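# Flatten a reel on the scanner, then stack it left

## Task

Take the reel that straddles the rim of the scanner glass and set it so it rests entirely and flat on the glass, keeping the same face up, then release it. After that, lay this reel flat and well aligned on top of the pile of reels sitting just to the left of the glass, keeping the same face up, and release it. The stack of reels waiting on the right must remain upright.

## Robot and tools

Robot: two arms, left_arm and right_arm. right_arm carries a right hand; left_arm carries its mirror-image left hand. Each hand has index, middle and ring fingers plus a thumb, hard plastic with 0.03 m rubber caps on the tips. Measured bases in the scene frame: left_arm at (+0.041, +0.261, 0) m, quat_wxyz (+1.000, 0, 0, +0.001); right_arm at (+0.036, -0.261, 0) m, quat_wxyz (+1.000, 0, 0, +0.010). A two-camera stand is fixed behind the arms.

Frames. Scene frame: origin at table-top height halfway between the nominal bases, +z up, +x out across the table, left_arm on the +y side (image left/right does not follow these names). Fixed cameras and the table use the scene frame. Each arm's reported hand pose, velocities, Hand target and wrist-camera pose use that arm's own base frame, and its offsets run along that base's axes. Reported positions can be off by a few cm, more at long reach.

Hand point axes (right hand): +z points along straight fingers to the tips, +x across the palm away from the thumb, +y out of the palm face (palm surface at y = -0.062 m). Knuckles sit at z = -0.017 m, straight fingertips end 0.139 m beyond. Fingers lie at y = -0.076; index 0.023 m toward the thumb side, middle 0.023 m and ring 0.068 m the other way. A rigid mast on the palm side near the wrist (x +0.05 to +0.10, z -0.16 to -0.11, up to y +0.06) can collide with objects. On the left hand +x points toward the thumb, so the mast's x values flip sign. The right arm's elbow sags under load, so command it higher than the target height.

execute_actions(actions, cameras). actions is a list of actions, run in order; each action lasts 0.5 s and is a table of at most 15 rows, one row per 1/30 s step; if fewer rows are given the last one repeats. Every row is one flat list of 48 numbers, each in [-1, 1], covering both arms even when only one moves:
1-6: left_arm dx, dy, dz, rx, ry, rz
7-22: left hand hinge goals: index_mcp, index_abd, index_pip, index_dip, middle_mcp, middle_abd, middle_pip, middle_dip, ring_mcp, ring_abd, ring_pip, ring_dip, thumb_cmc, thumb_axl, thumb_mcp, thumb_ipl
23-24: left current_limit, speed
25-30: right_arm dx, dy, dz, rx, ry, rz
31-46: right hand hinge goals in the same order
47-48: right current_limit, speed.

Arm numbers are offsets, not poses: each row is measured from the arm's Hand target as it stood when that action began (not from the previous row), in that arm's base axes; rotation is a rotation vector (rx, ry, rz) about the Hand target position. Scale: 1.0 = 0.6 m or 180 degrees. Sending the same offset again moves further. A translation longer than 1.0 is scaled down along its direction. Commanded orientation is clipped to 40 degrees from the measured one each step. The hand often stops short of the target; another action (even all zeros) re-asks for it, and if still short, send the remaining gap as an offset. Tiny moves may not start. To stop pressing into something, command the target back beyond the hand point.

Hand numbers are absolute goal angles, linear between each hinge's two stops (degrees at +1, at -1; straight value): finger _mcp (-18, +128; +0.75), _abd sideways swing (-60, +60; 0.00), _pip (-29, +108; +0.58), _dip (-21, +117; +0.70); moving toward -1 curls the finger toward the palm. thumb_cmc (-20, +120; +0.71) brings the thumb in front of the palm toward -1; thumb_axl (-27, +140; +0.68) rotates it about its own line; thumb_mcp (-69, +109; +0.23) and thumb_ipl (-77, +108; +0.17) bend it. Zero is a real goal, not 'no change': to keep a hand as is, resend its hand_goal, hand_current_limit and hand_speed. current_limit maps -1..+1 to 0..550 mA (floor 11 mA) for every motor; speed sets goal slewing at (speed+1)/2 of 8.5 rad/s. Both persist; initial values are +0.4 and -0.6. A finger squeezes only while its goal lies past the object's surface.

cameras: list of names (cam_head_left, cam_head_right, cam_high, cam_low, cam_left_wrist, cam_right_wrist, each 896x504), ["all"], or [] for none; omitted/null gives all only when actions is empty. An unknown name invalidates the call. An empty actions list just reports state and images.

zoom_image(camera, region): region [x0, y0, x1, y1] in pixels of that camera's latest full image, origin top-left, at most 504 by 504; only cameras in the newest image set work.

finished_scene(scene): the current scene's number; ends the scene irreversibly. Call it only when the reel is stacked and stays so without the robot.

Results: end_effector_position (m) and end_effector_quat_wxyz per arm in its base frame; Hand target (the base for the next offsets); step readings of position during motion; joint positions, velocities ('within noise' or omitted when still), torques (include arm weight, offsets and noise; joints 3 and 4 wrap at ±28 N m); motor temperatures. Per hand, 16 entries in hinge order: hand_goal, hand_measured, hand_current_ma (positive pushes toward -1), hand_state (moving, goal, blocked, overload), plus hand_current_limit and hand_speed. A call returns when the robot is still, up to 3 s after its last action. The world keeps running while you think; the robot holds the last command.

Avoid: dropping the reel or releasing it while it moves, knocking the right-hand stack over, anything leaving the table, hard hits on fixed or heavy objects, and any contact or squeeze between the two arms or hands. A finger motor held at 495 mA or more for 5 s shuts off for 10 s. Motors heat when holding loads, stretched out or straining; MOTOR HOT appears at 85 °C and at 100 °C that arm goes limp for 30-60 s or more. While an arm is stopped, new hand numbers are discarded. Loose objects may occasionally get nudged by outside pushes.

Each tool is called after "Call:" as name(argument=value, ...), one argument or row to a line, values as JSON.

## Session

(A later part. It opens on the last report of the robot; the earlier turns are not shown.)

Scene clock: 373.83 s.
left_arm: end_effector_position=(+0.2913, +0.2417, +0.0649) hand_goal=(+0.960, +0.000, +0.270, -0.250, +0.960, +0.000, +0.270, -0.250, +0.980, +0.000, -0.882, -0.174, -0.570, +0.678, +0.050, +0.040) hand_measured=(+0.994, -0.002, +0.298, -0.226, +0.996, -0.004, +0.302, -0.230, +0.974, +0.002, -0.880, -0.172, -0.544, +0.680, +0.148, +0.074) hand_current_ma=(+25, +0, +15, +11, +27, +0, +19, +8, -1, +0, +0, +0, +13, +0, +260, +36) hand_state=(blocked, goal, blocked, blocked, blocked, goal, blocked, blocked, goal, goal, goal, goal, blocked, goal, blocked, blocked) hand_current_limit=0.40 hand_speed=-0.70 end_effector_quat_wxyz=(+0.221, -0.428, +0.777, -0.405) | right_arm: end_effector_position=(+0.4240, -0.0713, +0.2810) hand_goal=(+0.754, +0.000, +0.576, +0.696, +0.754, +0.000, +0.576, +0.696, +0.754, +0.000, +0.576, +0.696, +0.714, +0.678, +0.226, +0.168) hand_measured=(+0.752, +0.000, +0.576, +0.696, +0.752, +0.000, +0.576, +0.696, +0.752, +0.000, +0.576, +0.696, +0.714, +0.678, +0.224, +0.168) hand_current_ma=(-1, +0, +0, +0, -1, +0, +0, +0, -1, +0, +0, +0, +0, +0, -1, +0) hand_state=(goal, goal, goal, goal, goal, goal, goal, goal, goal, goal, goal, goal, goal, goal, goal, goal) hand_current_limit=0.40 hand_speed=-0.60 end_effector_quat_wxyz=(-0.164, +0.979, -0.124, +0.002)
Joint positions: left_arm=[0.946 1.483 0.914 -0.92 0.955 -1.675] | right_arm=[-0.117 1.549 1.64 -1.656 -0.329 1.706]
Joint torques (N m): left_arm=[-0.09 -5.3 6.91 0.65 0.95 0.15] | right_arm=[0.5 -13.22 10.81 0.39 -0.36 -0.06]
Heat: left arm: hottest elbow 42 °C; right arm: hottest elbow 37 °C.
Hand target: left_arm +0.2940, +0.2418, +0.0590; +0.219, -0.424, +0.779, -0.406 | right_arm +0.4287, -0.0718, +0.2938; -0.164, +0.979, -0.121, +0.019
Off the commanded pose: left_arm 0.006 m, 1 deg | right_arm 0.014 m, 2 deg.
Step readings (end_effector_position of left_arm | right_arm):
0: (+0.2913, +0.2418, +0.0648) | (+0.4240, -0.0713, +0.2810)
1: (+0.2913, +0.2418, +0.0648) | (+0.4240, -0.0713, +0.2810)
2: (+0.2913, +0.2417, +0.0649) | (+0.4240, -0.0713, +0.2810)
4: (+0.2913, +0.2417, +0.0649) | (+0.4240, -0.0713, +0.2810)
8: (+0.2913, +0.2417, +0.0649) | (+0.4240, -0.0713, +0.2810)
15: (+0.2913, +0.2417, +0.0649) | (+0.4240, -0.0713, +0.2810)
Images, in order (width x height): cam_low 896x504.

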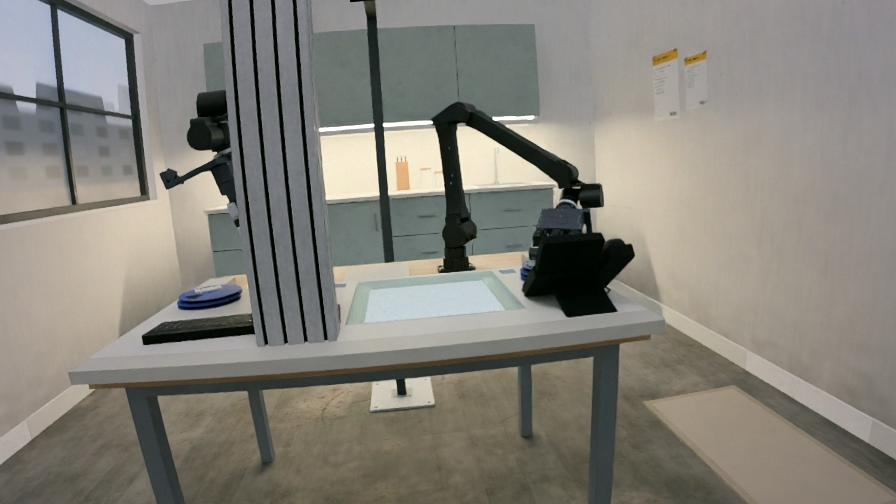

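Call:
execute_actions(
  actions=[
    [[0,0,0.0,0,0,0,0.96,0,0.31,-0.22,0.96,0,0.31,-0.22,0.98,0,-0.883,-0.174,-0.571,0.677,0.11,0.07,0.4,-0.8,0,0,0,0,0,0,0.754,0,0.576,0.696,0.754,0,0.576,0.696,0.754,0,0.576,0.696,0.714,0.678,0.226,0.168,0.4,-0.6]],
    [[0,0,0.0,0,0,0,0.97,0,0.35,-0.17,0.97,0,0.35,-0.17,0.98,0,-0.883,-0.174,-0.571,0.677,0.18,0.10,0.4,-0.8,0,0,0,0,0,0,0.754,0,0.576,0.696,0.754,0,0.576,0.696,0.754,0,0.576,0.696,0.714,0.678,0.226,0.168,0.4,-0.6]],
  ],
  cameras=["cam_low","cam_high"],
)

Call:
zoom_image(
  camera="cam_low",
  region=[515, 255, 545, 290],
)

Call:
zoom_image(
  camera="cam_high",
  region=[615, 85, 675, 145],
)

Scene clock: 381.53 s.
left_arm: end_effector_position=(+0.2916, +0.2412, +0.0642) hand_goal=(+0.970, +0.000, +0.350, -0.170, +0.970, +0.000, +0.350, -0.170, +0.980, +0.000, -0.882, -0.174, -0.570, +0.678, +0.180, +0.100) hand_measured=(+0.964, -0.002, +0.344, -0.174, +0.968, -0.002, +0.346, -0.176, +0.974, +0.002, -0.880, -0.172, -0.568, +0.680, +0.174, +0.098) hand_current_ma=(-1, +0, -1, +0, +0, +0, +0, -1, -1, +0, +0, +0, +0, +0, -1, +0) hand_state=(goal, goal, goal, goal, goal, goal, goal, goal, goal, goal, goal, goal, goal, goal, goal, goal) hand_current_limit=0.40 hand_speed=-0.80 end_effector_quat_wxyz=(+0.220, -0.429, +0.776, -0.406) | right_arm: end_effector_position=(+0.4240, -0.0713, +0.2810) hand_goal=(+0.754, +0.000, +0.576, +0.696, +0.754, +0.000, +0.576, +0.696, +0.754, +0.000, +0.576, +0.696, +0.714, +0.678, +0.226, +0.168) hand_measured=(+0.752, +0.000, +0.576, +0.696, +0.752, +0.000, +0.576, +0.696, +0.752, +0.000, +0.576, +0.696, +0.714, +0.678, +0.224, +0.168) hand_current_ma=(-1, +0, +0, +0, -1, +0, +0, +0, -1, +0, +0, +0, +0, +0, -1, +0) hand_state=(goal, goal, goal, goal, goal, goal, goal, goal, goal, goal, goal, goal, goal, goal, goal, goal) hand_current_limit=0.40 hand_speed=-0.60 end_effector_quat_wxyz=(-0.164, +0.979, -0.124, +0.002)
Joint positions: left_arm=[0.946 1.486 0.914 -0.92 0.959 -1.675] | right_arm=[-0.117 1.549 1.64 -1.656 -0.329 1.706]
Joint torques (N m): left_arm=[-0.38 -5.83 6.79 0.46 0.82 0.17] | right_arm=[0.5 -13.22 10.81 0.38 -0.36 -0.07]
Heat: left arm: hottest elbow 42 °C; right arm: hottest elbow 37 °C.
Hand target: left_arm +0.2940, +0.2418, +0.0590; +0.219, -0.424, +0.779, -0.406 | right_arm +0.4287, -0.0718, +0.2938; -0.164, +0.979, -0.121, +0.019
Off the commanded pose: left_arm 0.006 m, 1 deg | right_arm 0.014 m, 2 deg.
Step readings (end_effector_position of left_arm | right_arm):
0: (+0.2913, +0.2417, +0.0649) | (+0.4240, -0.0713, +0.2810)
1: (+0.2913, +0.2417, +0.0649) | (+0.4240, -0.0713, +0.2810)
2: (+0.2913, +0.2417, +0.0649) | (+0.4240, -0.0713, +0.2810)
4: (+0.2914, +0.2416, +0.0650) | (+0.4240, -0.0713, +0.2810)
8: (+0.2915, +0.2416, +0.0650) | (+0.4240, -0.0713, +0.2810)
15: (+0.2915, +0.2416, +0.0650) | (+0.4240, -0.0713, +0.2810)
16: (+0.2915, +0.2416, +0.0650) | (+0.4240, -0.0713, +0.2810)
17: (+0.2915, +0.2416, +0.0650) | (+0.4240, -0.0713, +0.2810)
19: (+0.2915, +0.2414, +0.0646) | (+0.4240, -0.0713, +0.2810)
23: (+0.2916, +0.2412, +0.0642) | (+0.4240, -0.0713, +0.2810)
30: (+0.2916, +0.2412, +0.0642) | (+0.4240, -0.0713, +0.2810)
Images, in order (width x height): cam_high 896x504, cam_low 896x504.

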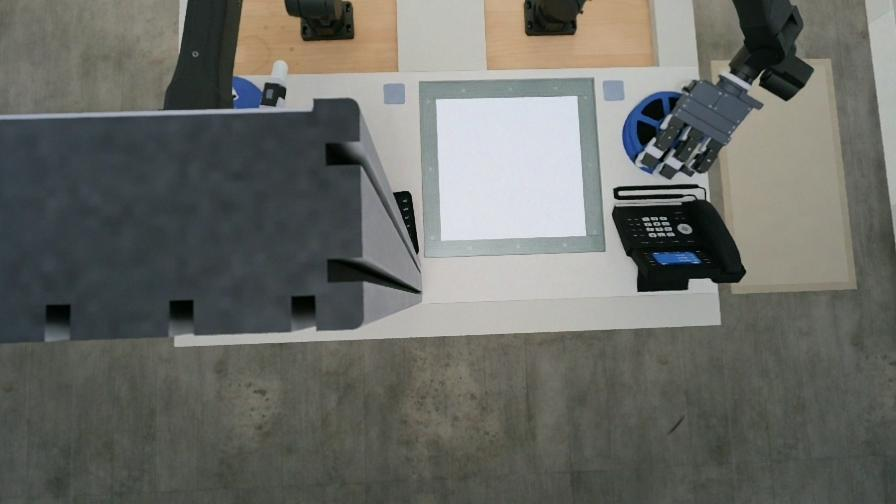

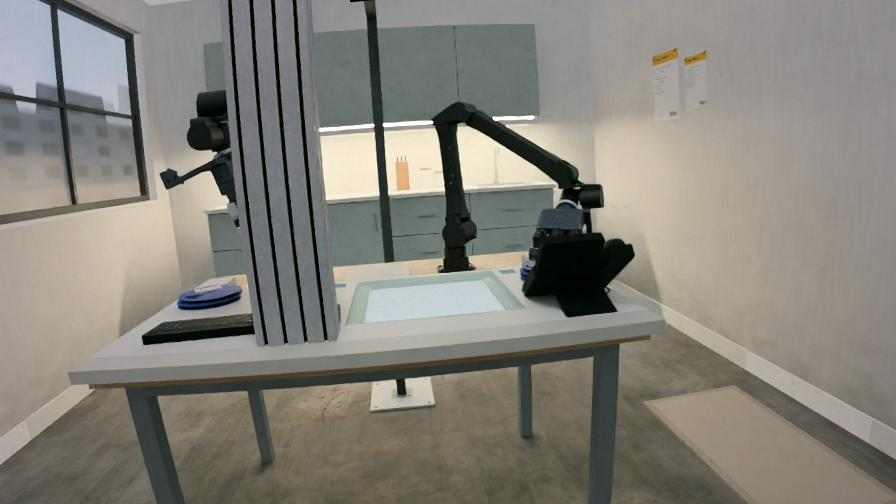

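Scaled by 14.400.

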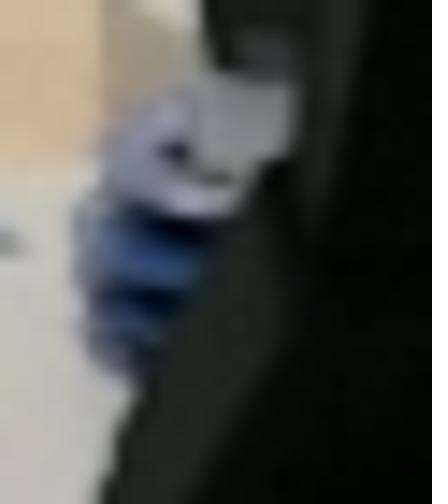

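Scaled by 8.400.

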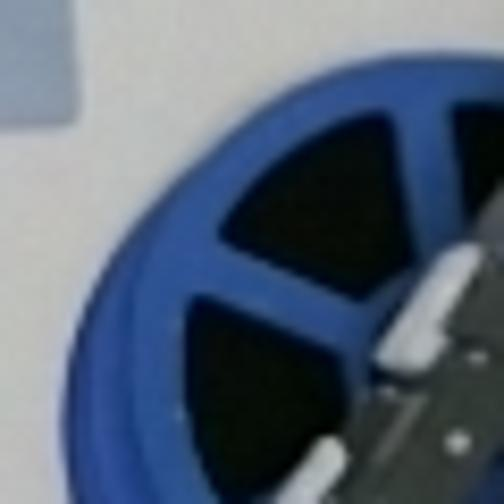

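Call:
execute_actions(
  actions=[
    [[0,0,0.006,0,0,0,0.98,0,0.5,0.1,0.98,0,0.5,0.1,0.98,0,-0.883,-0.174,-0.571,0.677,0.33,0.10,0.4,-0.8,0,0,0,0,0,0,0.754,0,0.576,0.696,0.754,0,0.576,0.696,0.754,0,0.576,0.696,0.714,0.678,0.226,0.168,0.4,-0.6]],
    [[0,0,0.01,0,0,0,0.98,0,0.7,0.45,0.98,0,0.7,0.45,0.98,0,-0.883,-0.174,-0.571,0.677,0.5,0.10,0.4,-0.8,0,0,0,0,0,0,0.754,0,0.576,0.696,0.754,0,0.576,0.696,0.754,0,0.576,0.696,0.714,0.678,0.226,0.168,0.4,-0.6]],
  ],
)

Call:
execute_actions(
  actions=[
    [[0,0,0.02,0,0,0,0.98,0,0.7,0.45,0.98,0,0.7,0.45,0.98,0,-0.883,-0.174,-0.571,0.677,0.5,0.10,0.4,-0.6,0,0,0,0,0,0,0.754,0,0.576,0.696,0.754,0,0.576,0.696,0.754,0,0.576,0.696,0.714,0.678,0.226,0.168,0.4,-0.6]],
    [[0,0,0.06,0,0,0,0.98,0,0.7,0.45,0.98,0,0.7,0.45,0.98,0,-0.883,-0.174,-0.571,0.677,0.5,0.10,0.4,-0.6,0,0,0,0,0,0,0.754,0,0.576,0.696,0.754,0,0.576,0.696,0.754,0,0.576,0.696,0.714,0.678,0.226,0.168,0.4,-0.6]],
  ],
  cameras=["cam_low","cam_high","cam_left_wrist"],
)

Scene clock: 388.50 s.
left_arm: end_effector_position=(+0.2905, +0.2397, +0.0643) hand_goal=(+0.980, +0.000, +0.700, +0.450, +0.980, +0.000, +0.700, +0.450, +0.980, +0.000, -0.882, -0.174, -0.570, +0.678, +0.500, +0.100) hand_measured=(+0.964, -0.002, +0.694, +0.446, +0.968, -0.002, +0.692, +0.446, +0.974, +0.002, -0.880, -0.172, -0.568, +0.680, +0.490, +0.098) hand_current_ma=(-5, +0, -1, +0, -3, +0, -1, +0, -1, +0, +0, +0, +0, +0, -3, +0) hand_state=(goal, goal, goal, goal, goal, goal, goal, goal, goal, goal, goal, goal, goal, goal, goal, goal) hand_current_limit=0.40 hand_speed=-0.80 end_effector_quat_wxyz=(+0.217, -0.430, +0.775, -0.408) | right_arm: end_effector_position=(+0.4240, -0.0713, +0.2810) hand_goal=(+0.754, +0.000, +0.576, +0.696, +0.754, +0.000, +0.576, +0.696, +0.754, +0.000, +0.576, +0.696, +0.714, +0.678, +0.226, +0.168) hand_measured=(+0.752, +0.000, +0.576, +0.696, +0.752, +0.000, +0.576, +0.696, +0.752, +0.000, +0.576, +0.696, +0.714, +0.678, +0.224, +0.168) hand_current_ma=(-1, +0, +0, +0, -1, +0, +0, +0, -1, +0, +0, +0, +0, +0, -1, +0) hand_state=(goal, goal, goal, goal, goal, goal, goal, goal, goal, goal, goal, goal, goal, goal, goal, goal) hand_current_limit=0.40 hand_speed=-0.60 end_effector_quat_wxyz=(-0.164, +0.979, -0.124, +0.002)
Joint positions: left_arm=[0.946 1.486 0.914 -0.928 0.959 -1.675] | right_arm=[-0.117 1.549 1.64 -1.656 -0.329 1.706]
Joint torques (N m): left_arm=[-0.26 -6.59 7.72 -0.21 0.8 0.16] | right_arm=[0.5 -13.22 10.81 0.39 -0.36 -0.07]
Heat: left arm: hottest elbow 42 °C; right arm: hottest elbow 37 °C.
Hand target: left_arm +0.2939, +0.2417, +0.0686; +0.219, -0.424, +0.779, -0.406 | right_arm +0.4287, -0.0718, +0.2938; -0.164, +0.979, -0.121, +0.019
Off the commanded pose: left_arm 0.006 m, 1 deg | right_arm 0.014 m, 2 deg.
Step readings (end_effector_position of left_arm | right_arm):
0: (+0.2916, +0.2412, +0.0642) | (+0.4240, -0.0713, +0.2810)
1: (+0.2916, +0.2412, +0.0642) | (+0.4240, -0.0713, +0.2810)
2: (+0.2916, +0.2412, +0.0642) | (+0.4240, -0.0713, +0.2810)
4: (+0.2916, +0.2412, +0.0642) | (+0.4240, -0.0713, +0.2810)
8: (+0.2916, +0.2412, +0.0642) | (+0.4240, -0.0713, +0.2810)
15: (+0.2916, +0.2412, +0.0642) | (+0.4240, -0.0713, +0.2810)
16: (+0.2915, +0.2410, +0.0642) | (+0.4240, -0.0713, +0.2810)
17: (+0.2911, +0.2406, +0.0642) | (+0.4240, -0.0713, +0.2810)
19: (+0.2907, +0.2400, +0.0642) | (+0.4240, -0.0713, +0.2810)
23: (+0.2906, +0.2397, +0.0643) | (+0.4240, -0.0713, +0.2810)
30: (+0.2905, +0.2397, +0.0643) | (+0.4240, -0.0713, +0.2810)

Scene clock: 389.70 s.
left_arm: end_effector_position=(+0.2824, +0.2288, +0.1016) hand_goal=(+0.980, +0.000, +0.700, +0.450, +0.980, +0.000, +0.700, +0.450, +0.980, +0.000, -0.882, -0.174, -0.570, +0.678, +0.500, +0.100) hand_measured=(+0.964, -0.002, +0.694, +0.446, +0.968, -0.002, +0.692, +0.446, +0.974, +0.002, -0.880, -0.172, -0.570, +0.680, +0.490, +0.098) hand_current_ma=(-5, +0, -1, +0, -3, +0, -1, +0, -1, +0, +0, +0, +0, +0, -3, +0) hand_state=(goal, goal, goal, goal, goal, goal, goal, goal, goal, goal, goal, goal, goal, goal, goal, goal) hand_current_limit=0.40 hand_speed=-0.60 end_effector_quat_wxyz=(+0.204, -0.437, +0.772, -0.413) | right_arm: end_effector_position=(+0.4240, -0.0713, +0.2810) hand_goal=(+0.754, +0.000, +0.576, +0.696, +0.754, +0.000, +0.576, +0.696, +0.754, +0.000, +0.576, +0.696, +0.714, +0.678, +0.226, +0.168) hand_measured=(+0.752, +0.000, +0.576, +0.696, +0.752, +0.000, +0.576, +0.696, +0.752, +0.000, +0.576, +0.696, +0.714, +0.678, +0.224, +0.168) hand_current_ma=(-1, +0, +0, +0, -1, +0, +0, +0, -1, +0, +0, +0, +0, +0, -1, +0) hand_state=(goal, goal, goal, goal, goal, goal, goal, goal, goal, goal, goal, goal, goal, goal, goal, goal) hand_current_limit=0.40 hand_speed=-0.60 end_effector_quat_wxyz=(-0.164, +0.979, -0.124, +0.002)
Joint positions: left_arm=[0.946 1.418 0.953 -1.066 0.958 -1.675] | right_arm=[-0.117 1.549 1.64 -1.656 -0.329 1.706]
Joint torques (N m): left_arm=[-0.21 -6.48 10.67 -0.21 0.89 0.13] | right_arm=[0.5 -13.22 10.82 0.39 -0.36 -0.06]
Heat: left arm: hottest elbow 42 °C; right arm: hottest elbow 37 °C.
Hand target: left_arm +0.2941, +0.2418, +0.1166; +0.219, -0.424, +0.779, -0.406 | right_arm +0.4287, -0.0718, +0.2938; -0.164, +0.979, -0.121, +0.019
Off the commanded pose: left_arm 0.023 m, 3 deg | right_arm 0.014 m, 2 deg.
Step readings (end_effector_position of left_arm | right_arm):
0: (+0.2905, +0.2397, +0.0643) | (+0.4240, -0.0713, +0.2810)
1: (+0.2899, +0.2389, +0.0643) | (+0.4240, -0.0713, +0.2810)
2: (+0.2885, +0.2370, +0.0647) | (+0.4240, -0.0713, +0.2810)
4: (+0.2866, +0.2344, +0.0655) | (+0.4240, -0.0713, +0.2810)
8: (+0.2859, +0.2333, +0.0664) | (+0.4240, -0.0713, +0.2810)
15: (+0.2857, +0.2331, +0.0665) | (+0.4240, -0.0713, +0.2810)
16: (+0.2844, +0.2316, +0.0680) | (+0.4240, -0.0713, +0.2810)
17: (+0.2815, +0.2284, +0.0714) | (+0.4240, -0.0713, +0.2810)
19: (+0.2783, +0.2239, +0.0804) | (+0.4240, -0.0713, +0.2810)
23: (+0.2803, +0.2260, +0.0976) | (+0.4240, -0.0713, +0.2810)
30: (+0.2824, +0.2288, +0.1016) | (+0.4240, -0.0713, +0.2810)
Images, in order (width x height): cam_high 896x504, cam_low 896x504, cam_left_wrist 896x504.

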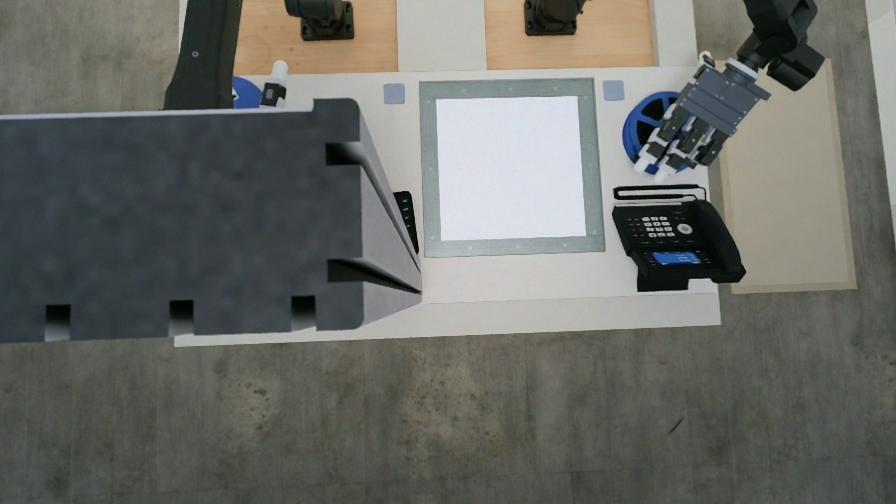

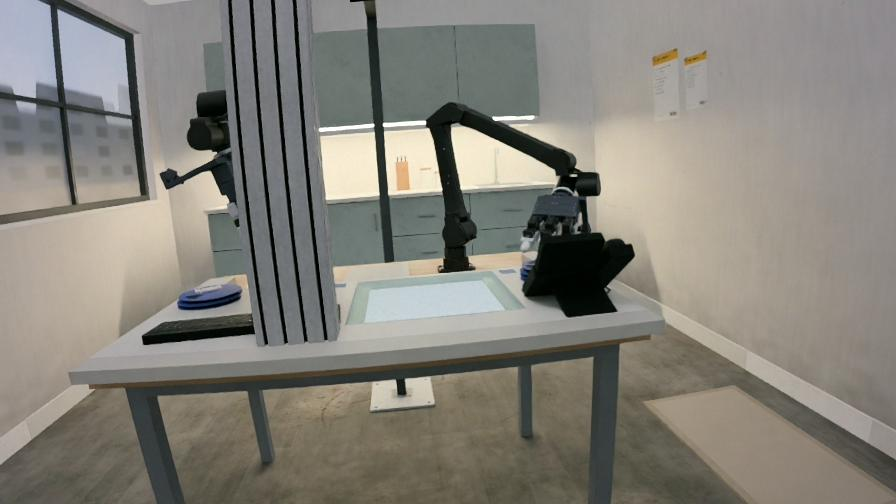

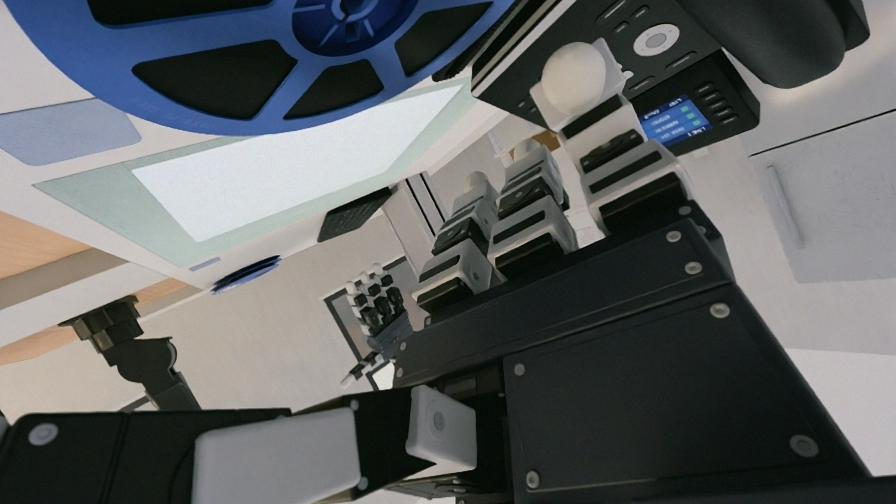

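Call:
execute_actions(
  actions=[
    [[0,0,0.09,0,0,0,0.98,0,0.7,0.45,0.98,0,0.7,0.45,0.98,0,-0.883,-0.174,-0.571,0.677,0.5,0.10,0.4,-0.6,0,0,0,0,0,0,0.754,0,0.576,0.696,0.754,0,0.576,0.696,0.754,0,0.576,0.696,0.714,0.678,0.226,0.168,0.4,-0.6]],
    [[-0.03,-0.05,0.09,0,0,0,0.98,0,0.7,0.45,0.98,0,0.7,0.45,0.98,0,-0.883,-0.174,-0.571,0.677,0.5,0.10,0.4,-0.6,0,0,0,0,0,0,0.754,0,0.576,0.696,0.754,0,0.576,0.696,0.754,0,0.576,0.696,0.714,0.678,0.226,0.168,0.4,-0.6]],
    [[-0.05,-0.12,0.05,0,0,0,0.98,0,0.7,0.45,0.98,0,0.7,0.45,0.98,0,-0.883,-0.174,-0.571,0.677,0.5,0.10,0.4,-0.6,0,0,0,0,0,0,0.754,0,0.576,0.696,0.754,0,0.576,0.696,0.754,0,0.576,0.696,0.714,0.678,0.226,0.168,0.4,-0.6]],
  ],
  cameras=["cam_low","cam_high","cam_head_left","cam_head_right"],
)

Call:
zoom_image(
  camera="cam_high",
  region=[615, 80, 715, 180],
)

Call:
zoom_image(
  camera="cam_low",
  region=[505, 240, 555, 290],
)

Call:
zoom_image(
  camera="cam_head_right",
  region=[240, 250, 340, 350],
)

Scene clock: 396.40 s.
left_arm: end_effector_position=(+0.2439, +0.1390, +0.2474) hand_goal=(+0.980, +0.000, +0.700, +0.450, +0.980, +0.000, +0.700, +0.450, +0.980, +0.000, -0.882, -0.174, -0.570, +0.678, +0.500, +0.100) hand_measured=(+0.966, -0.002, +0.694, +0.446, +0.968, -0.002, +0.694, +0.446, +0.972, +0.002, -0.880, -0.172, -0.572, +0.680, +0.492, +0.098) hand_current_ma=(-5, +0, -1, +0, -4, +0, -1, +0, -1, +0, +0, +0, +0, +0, -2, +0) hand_state=(goal, goal, goal, goal, goal, goal, goal, goal, goal, goal, goal, goal, goal, goal, goal, goal) hand_current_limit=0.40 hand_speed=-0.60 end_effector_quat_wxyz=(+0.217, -0.423, +0.780, -0.407) | right_arm: end_effector_position=(+0.4240, -0.0713, +0.2810) hand_goal=(+0.754, +0.000, +0.576, +0.696, +0.754, +0.000, +0.576, +0.696, +0.754, +0.000, +0.576, +0.696, +0.714, +0.678, +0.226, +0.168) hand_measured=(+0.752, +0.000, +0.576, +0.696, +0.752, +0.000, +0.576, +0.696, +0.752, +0.000, +0.576, +0.696, +0.714, +0.678, +0.224, +0.168) hand_current_ma=(-1, +0, +0, +0, -1, +0, +0, +0, -1, +0, +0, +0, +0, +0, -1, +0) hand_state=(goal, goal, goal, goal, goal, goal, goal, goal, goal, goal, goal, goal, goal, goal, goal, goal) hand_current_limit=0.40 hand_speed=-0.60 end_effector_quat_wxyz=(-0.164, +0.979, -0.124, +0.002)
Joint positions: left_arm=[0.867 1.019 1.021 -1.402 0.949 -1.786] | right_arm=[-0.117 1.549 1.64 -1.656 -0.329 1.706]
Joint torques (N m): left_arm=[0.03 -2.26 9.8 0.03 0.81 -0.08] | right_arm=[0.56 -13.27 10.81 0.39 -0.36 -0.07]
Heat: left arm: hottest elbow 44 °C; right arm: hottest elbow 37 °C.
Hand target: left_arm +0.2460, +0.1398, +0.2546; +0.219, -0.424, +0.779, -0.406 | right_arm +0.4287, -0.0718, +0.2938; -0.164, +0.979, -0.121, +0.019
Off the commanded pose: left_arm 0.008 m, 0 deg | right_arm 0.014 m, 2 deg.
Step readings (end_effector_position of left_arm | right_arm):
0: (+0.2824, +0.2288, +0.1016) | (+0.4240, -0.0713, +0.2810)
1: (+0.2808, +0.2271, +0.1040) | (+0.4240, -0.0713, +0.2810)
2: (+0.2778, +0.2240, +0.1095) | (+0.4240, -0.0713, +0.2810)
4: (+0.2767, +0.2222, +0.1241) | (+0.4240, -0.0713, +0.2810)
8: (+0.2834, +0.2300, +0.1520) | (+0.4240, -0.0713, +0.2810)
15: (+0.2852, +0.2324, +0.1581) | (+0.4240, -0.0713, +0.2810)
16: (+0.2831, +0.2293, +0.1599) | (+0.4240, -0.0713, +0.2810)
17: (+0.2779, +0.2225, +0.1639) | (+0.4240, -0.0713, +0.2810)
19: (+0.2700, +0.2111, +0.1776) | (+0.4240, -0.0713, +0.2810)
23: (+0.2653, +0.2020, +0.2061) | (+0.4240, -0.0713, +0.2810)
30: (+0.2670, +0.2042, +0.2111) | (+0.4240, -0.0713, +0.2810)
31: (+0.2658, +0.2000, +0.2116) | (+0.4240, -0.0713, +0.2810)
32: (+0.2613, +0.1917, +0.2118) | (+0.4240, -0.0713, +0.2810)
34: (+0.2524, +0.1681, +0.2206) | (+0.4240, -0.0713, +0.2810)
38: (+0.2445, +0.1397, +0.2517) | (+0.4240, -0.0713, +0.2810)
45: (+0.2434, +0.1385, +0.2499) | (+0.4240, -0.0713, +0.2810)
Images, in order (width x height): cam_head_left 896x504, cam_head_right 896x504, cam_high 896x504, cam_low 896x504.

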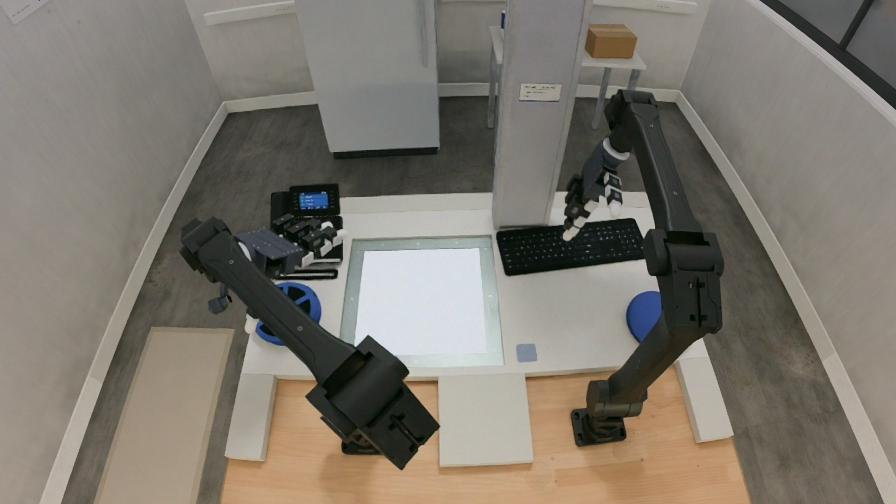

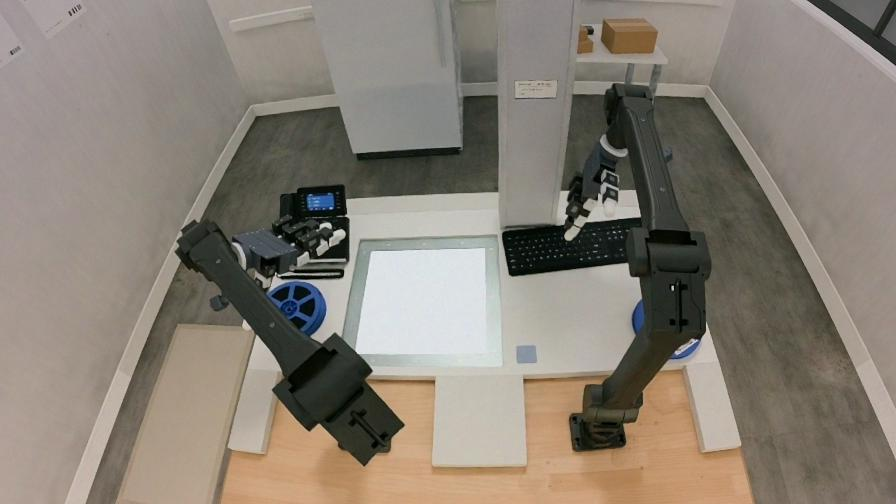

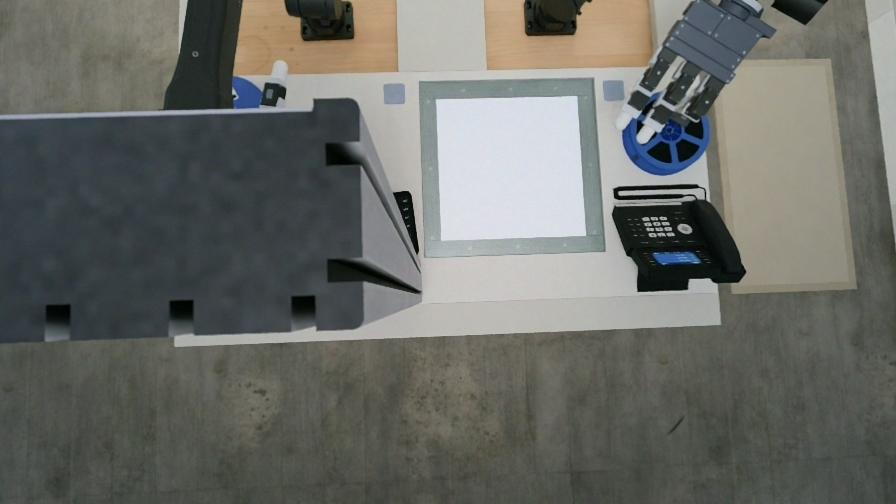

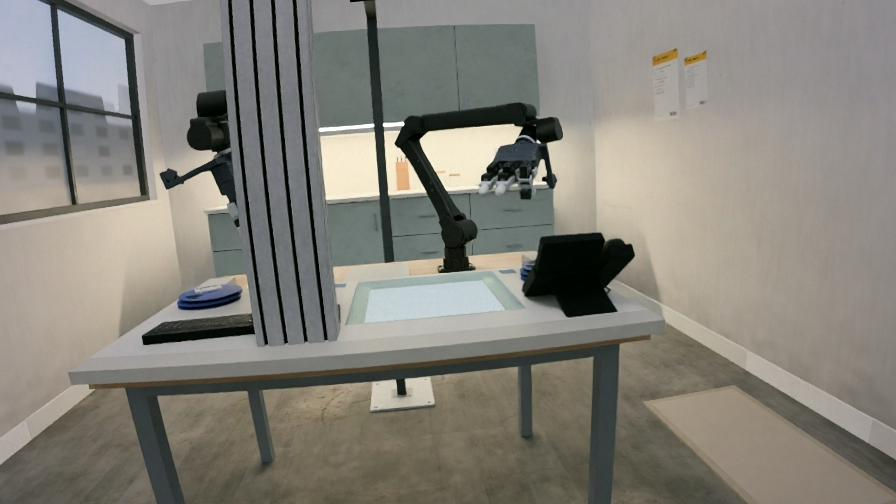

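Scaled by 5.040.

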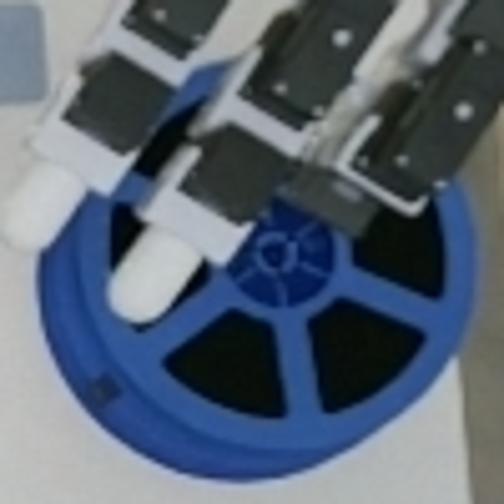

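Scaled by 10.080.

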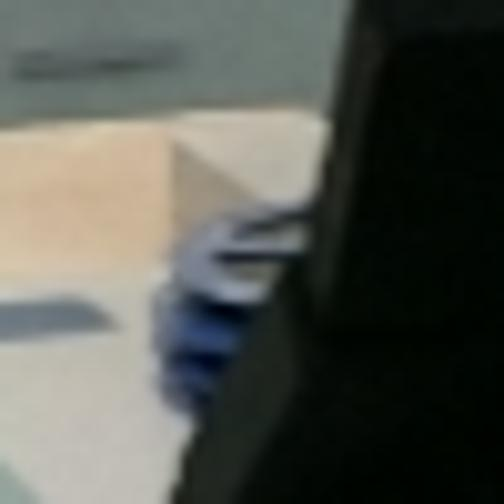

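Scaled by 5.040.

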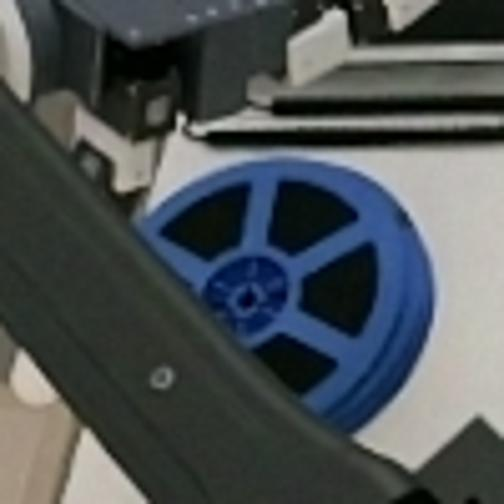

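Call:
finished_scene(
  scene=2,
)

The scene is finished: the task was done.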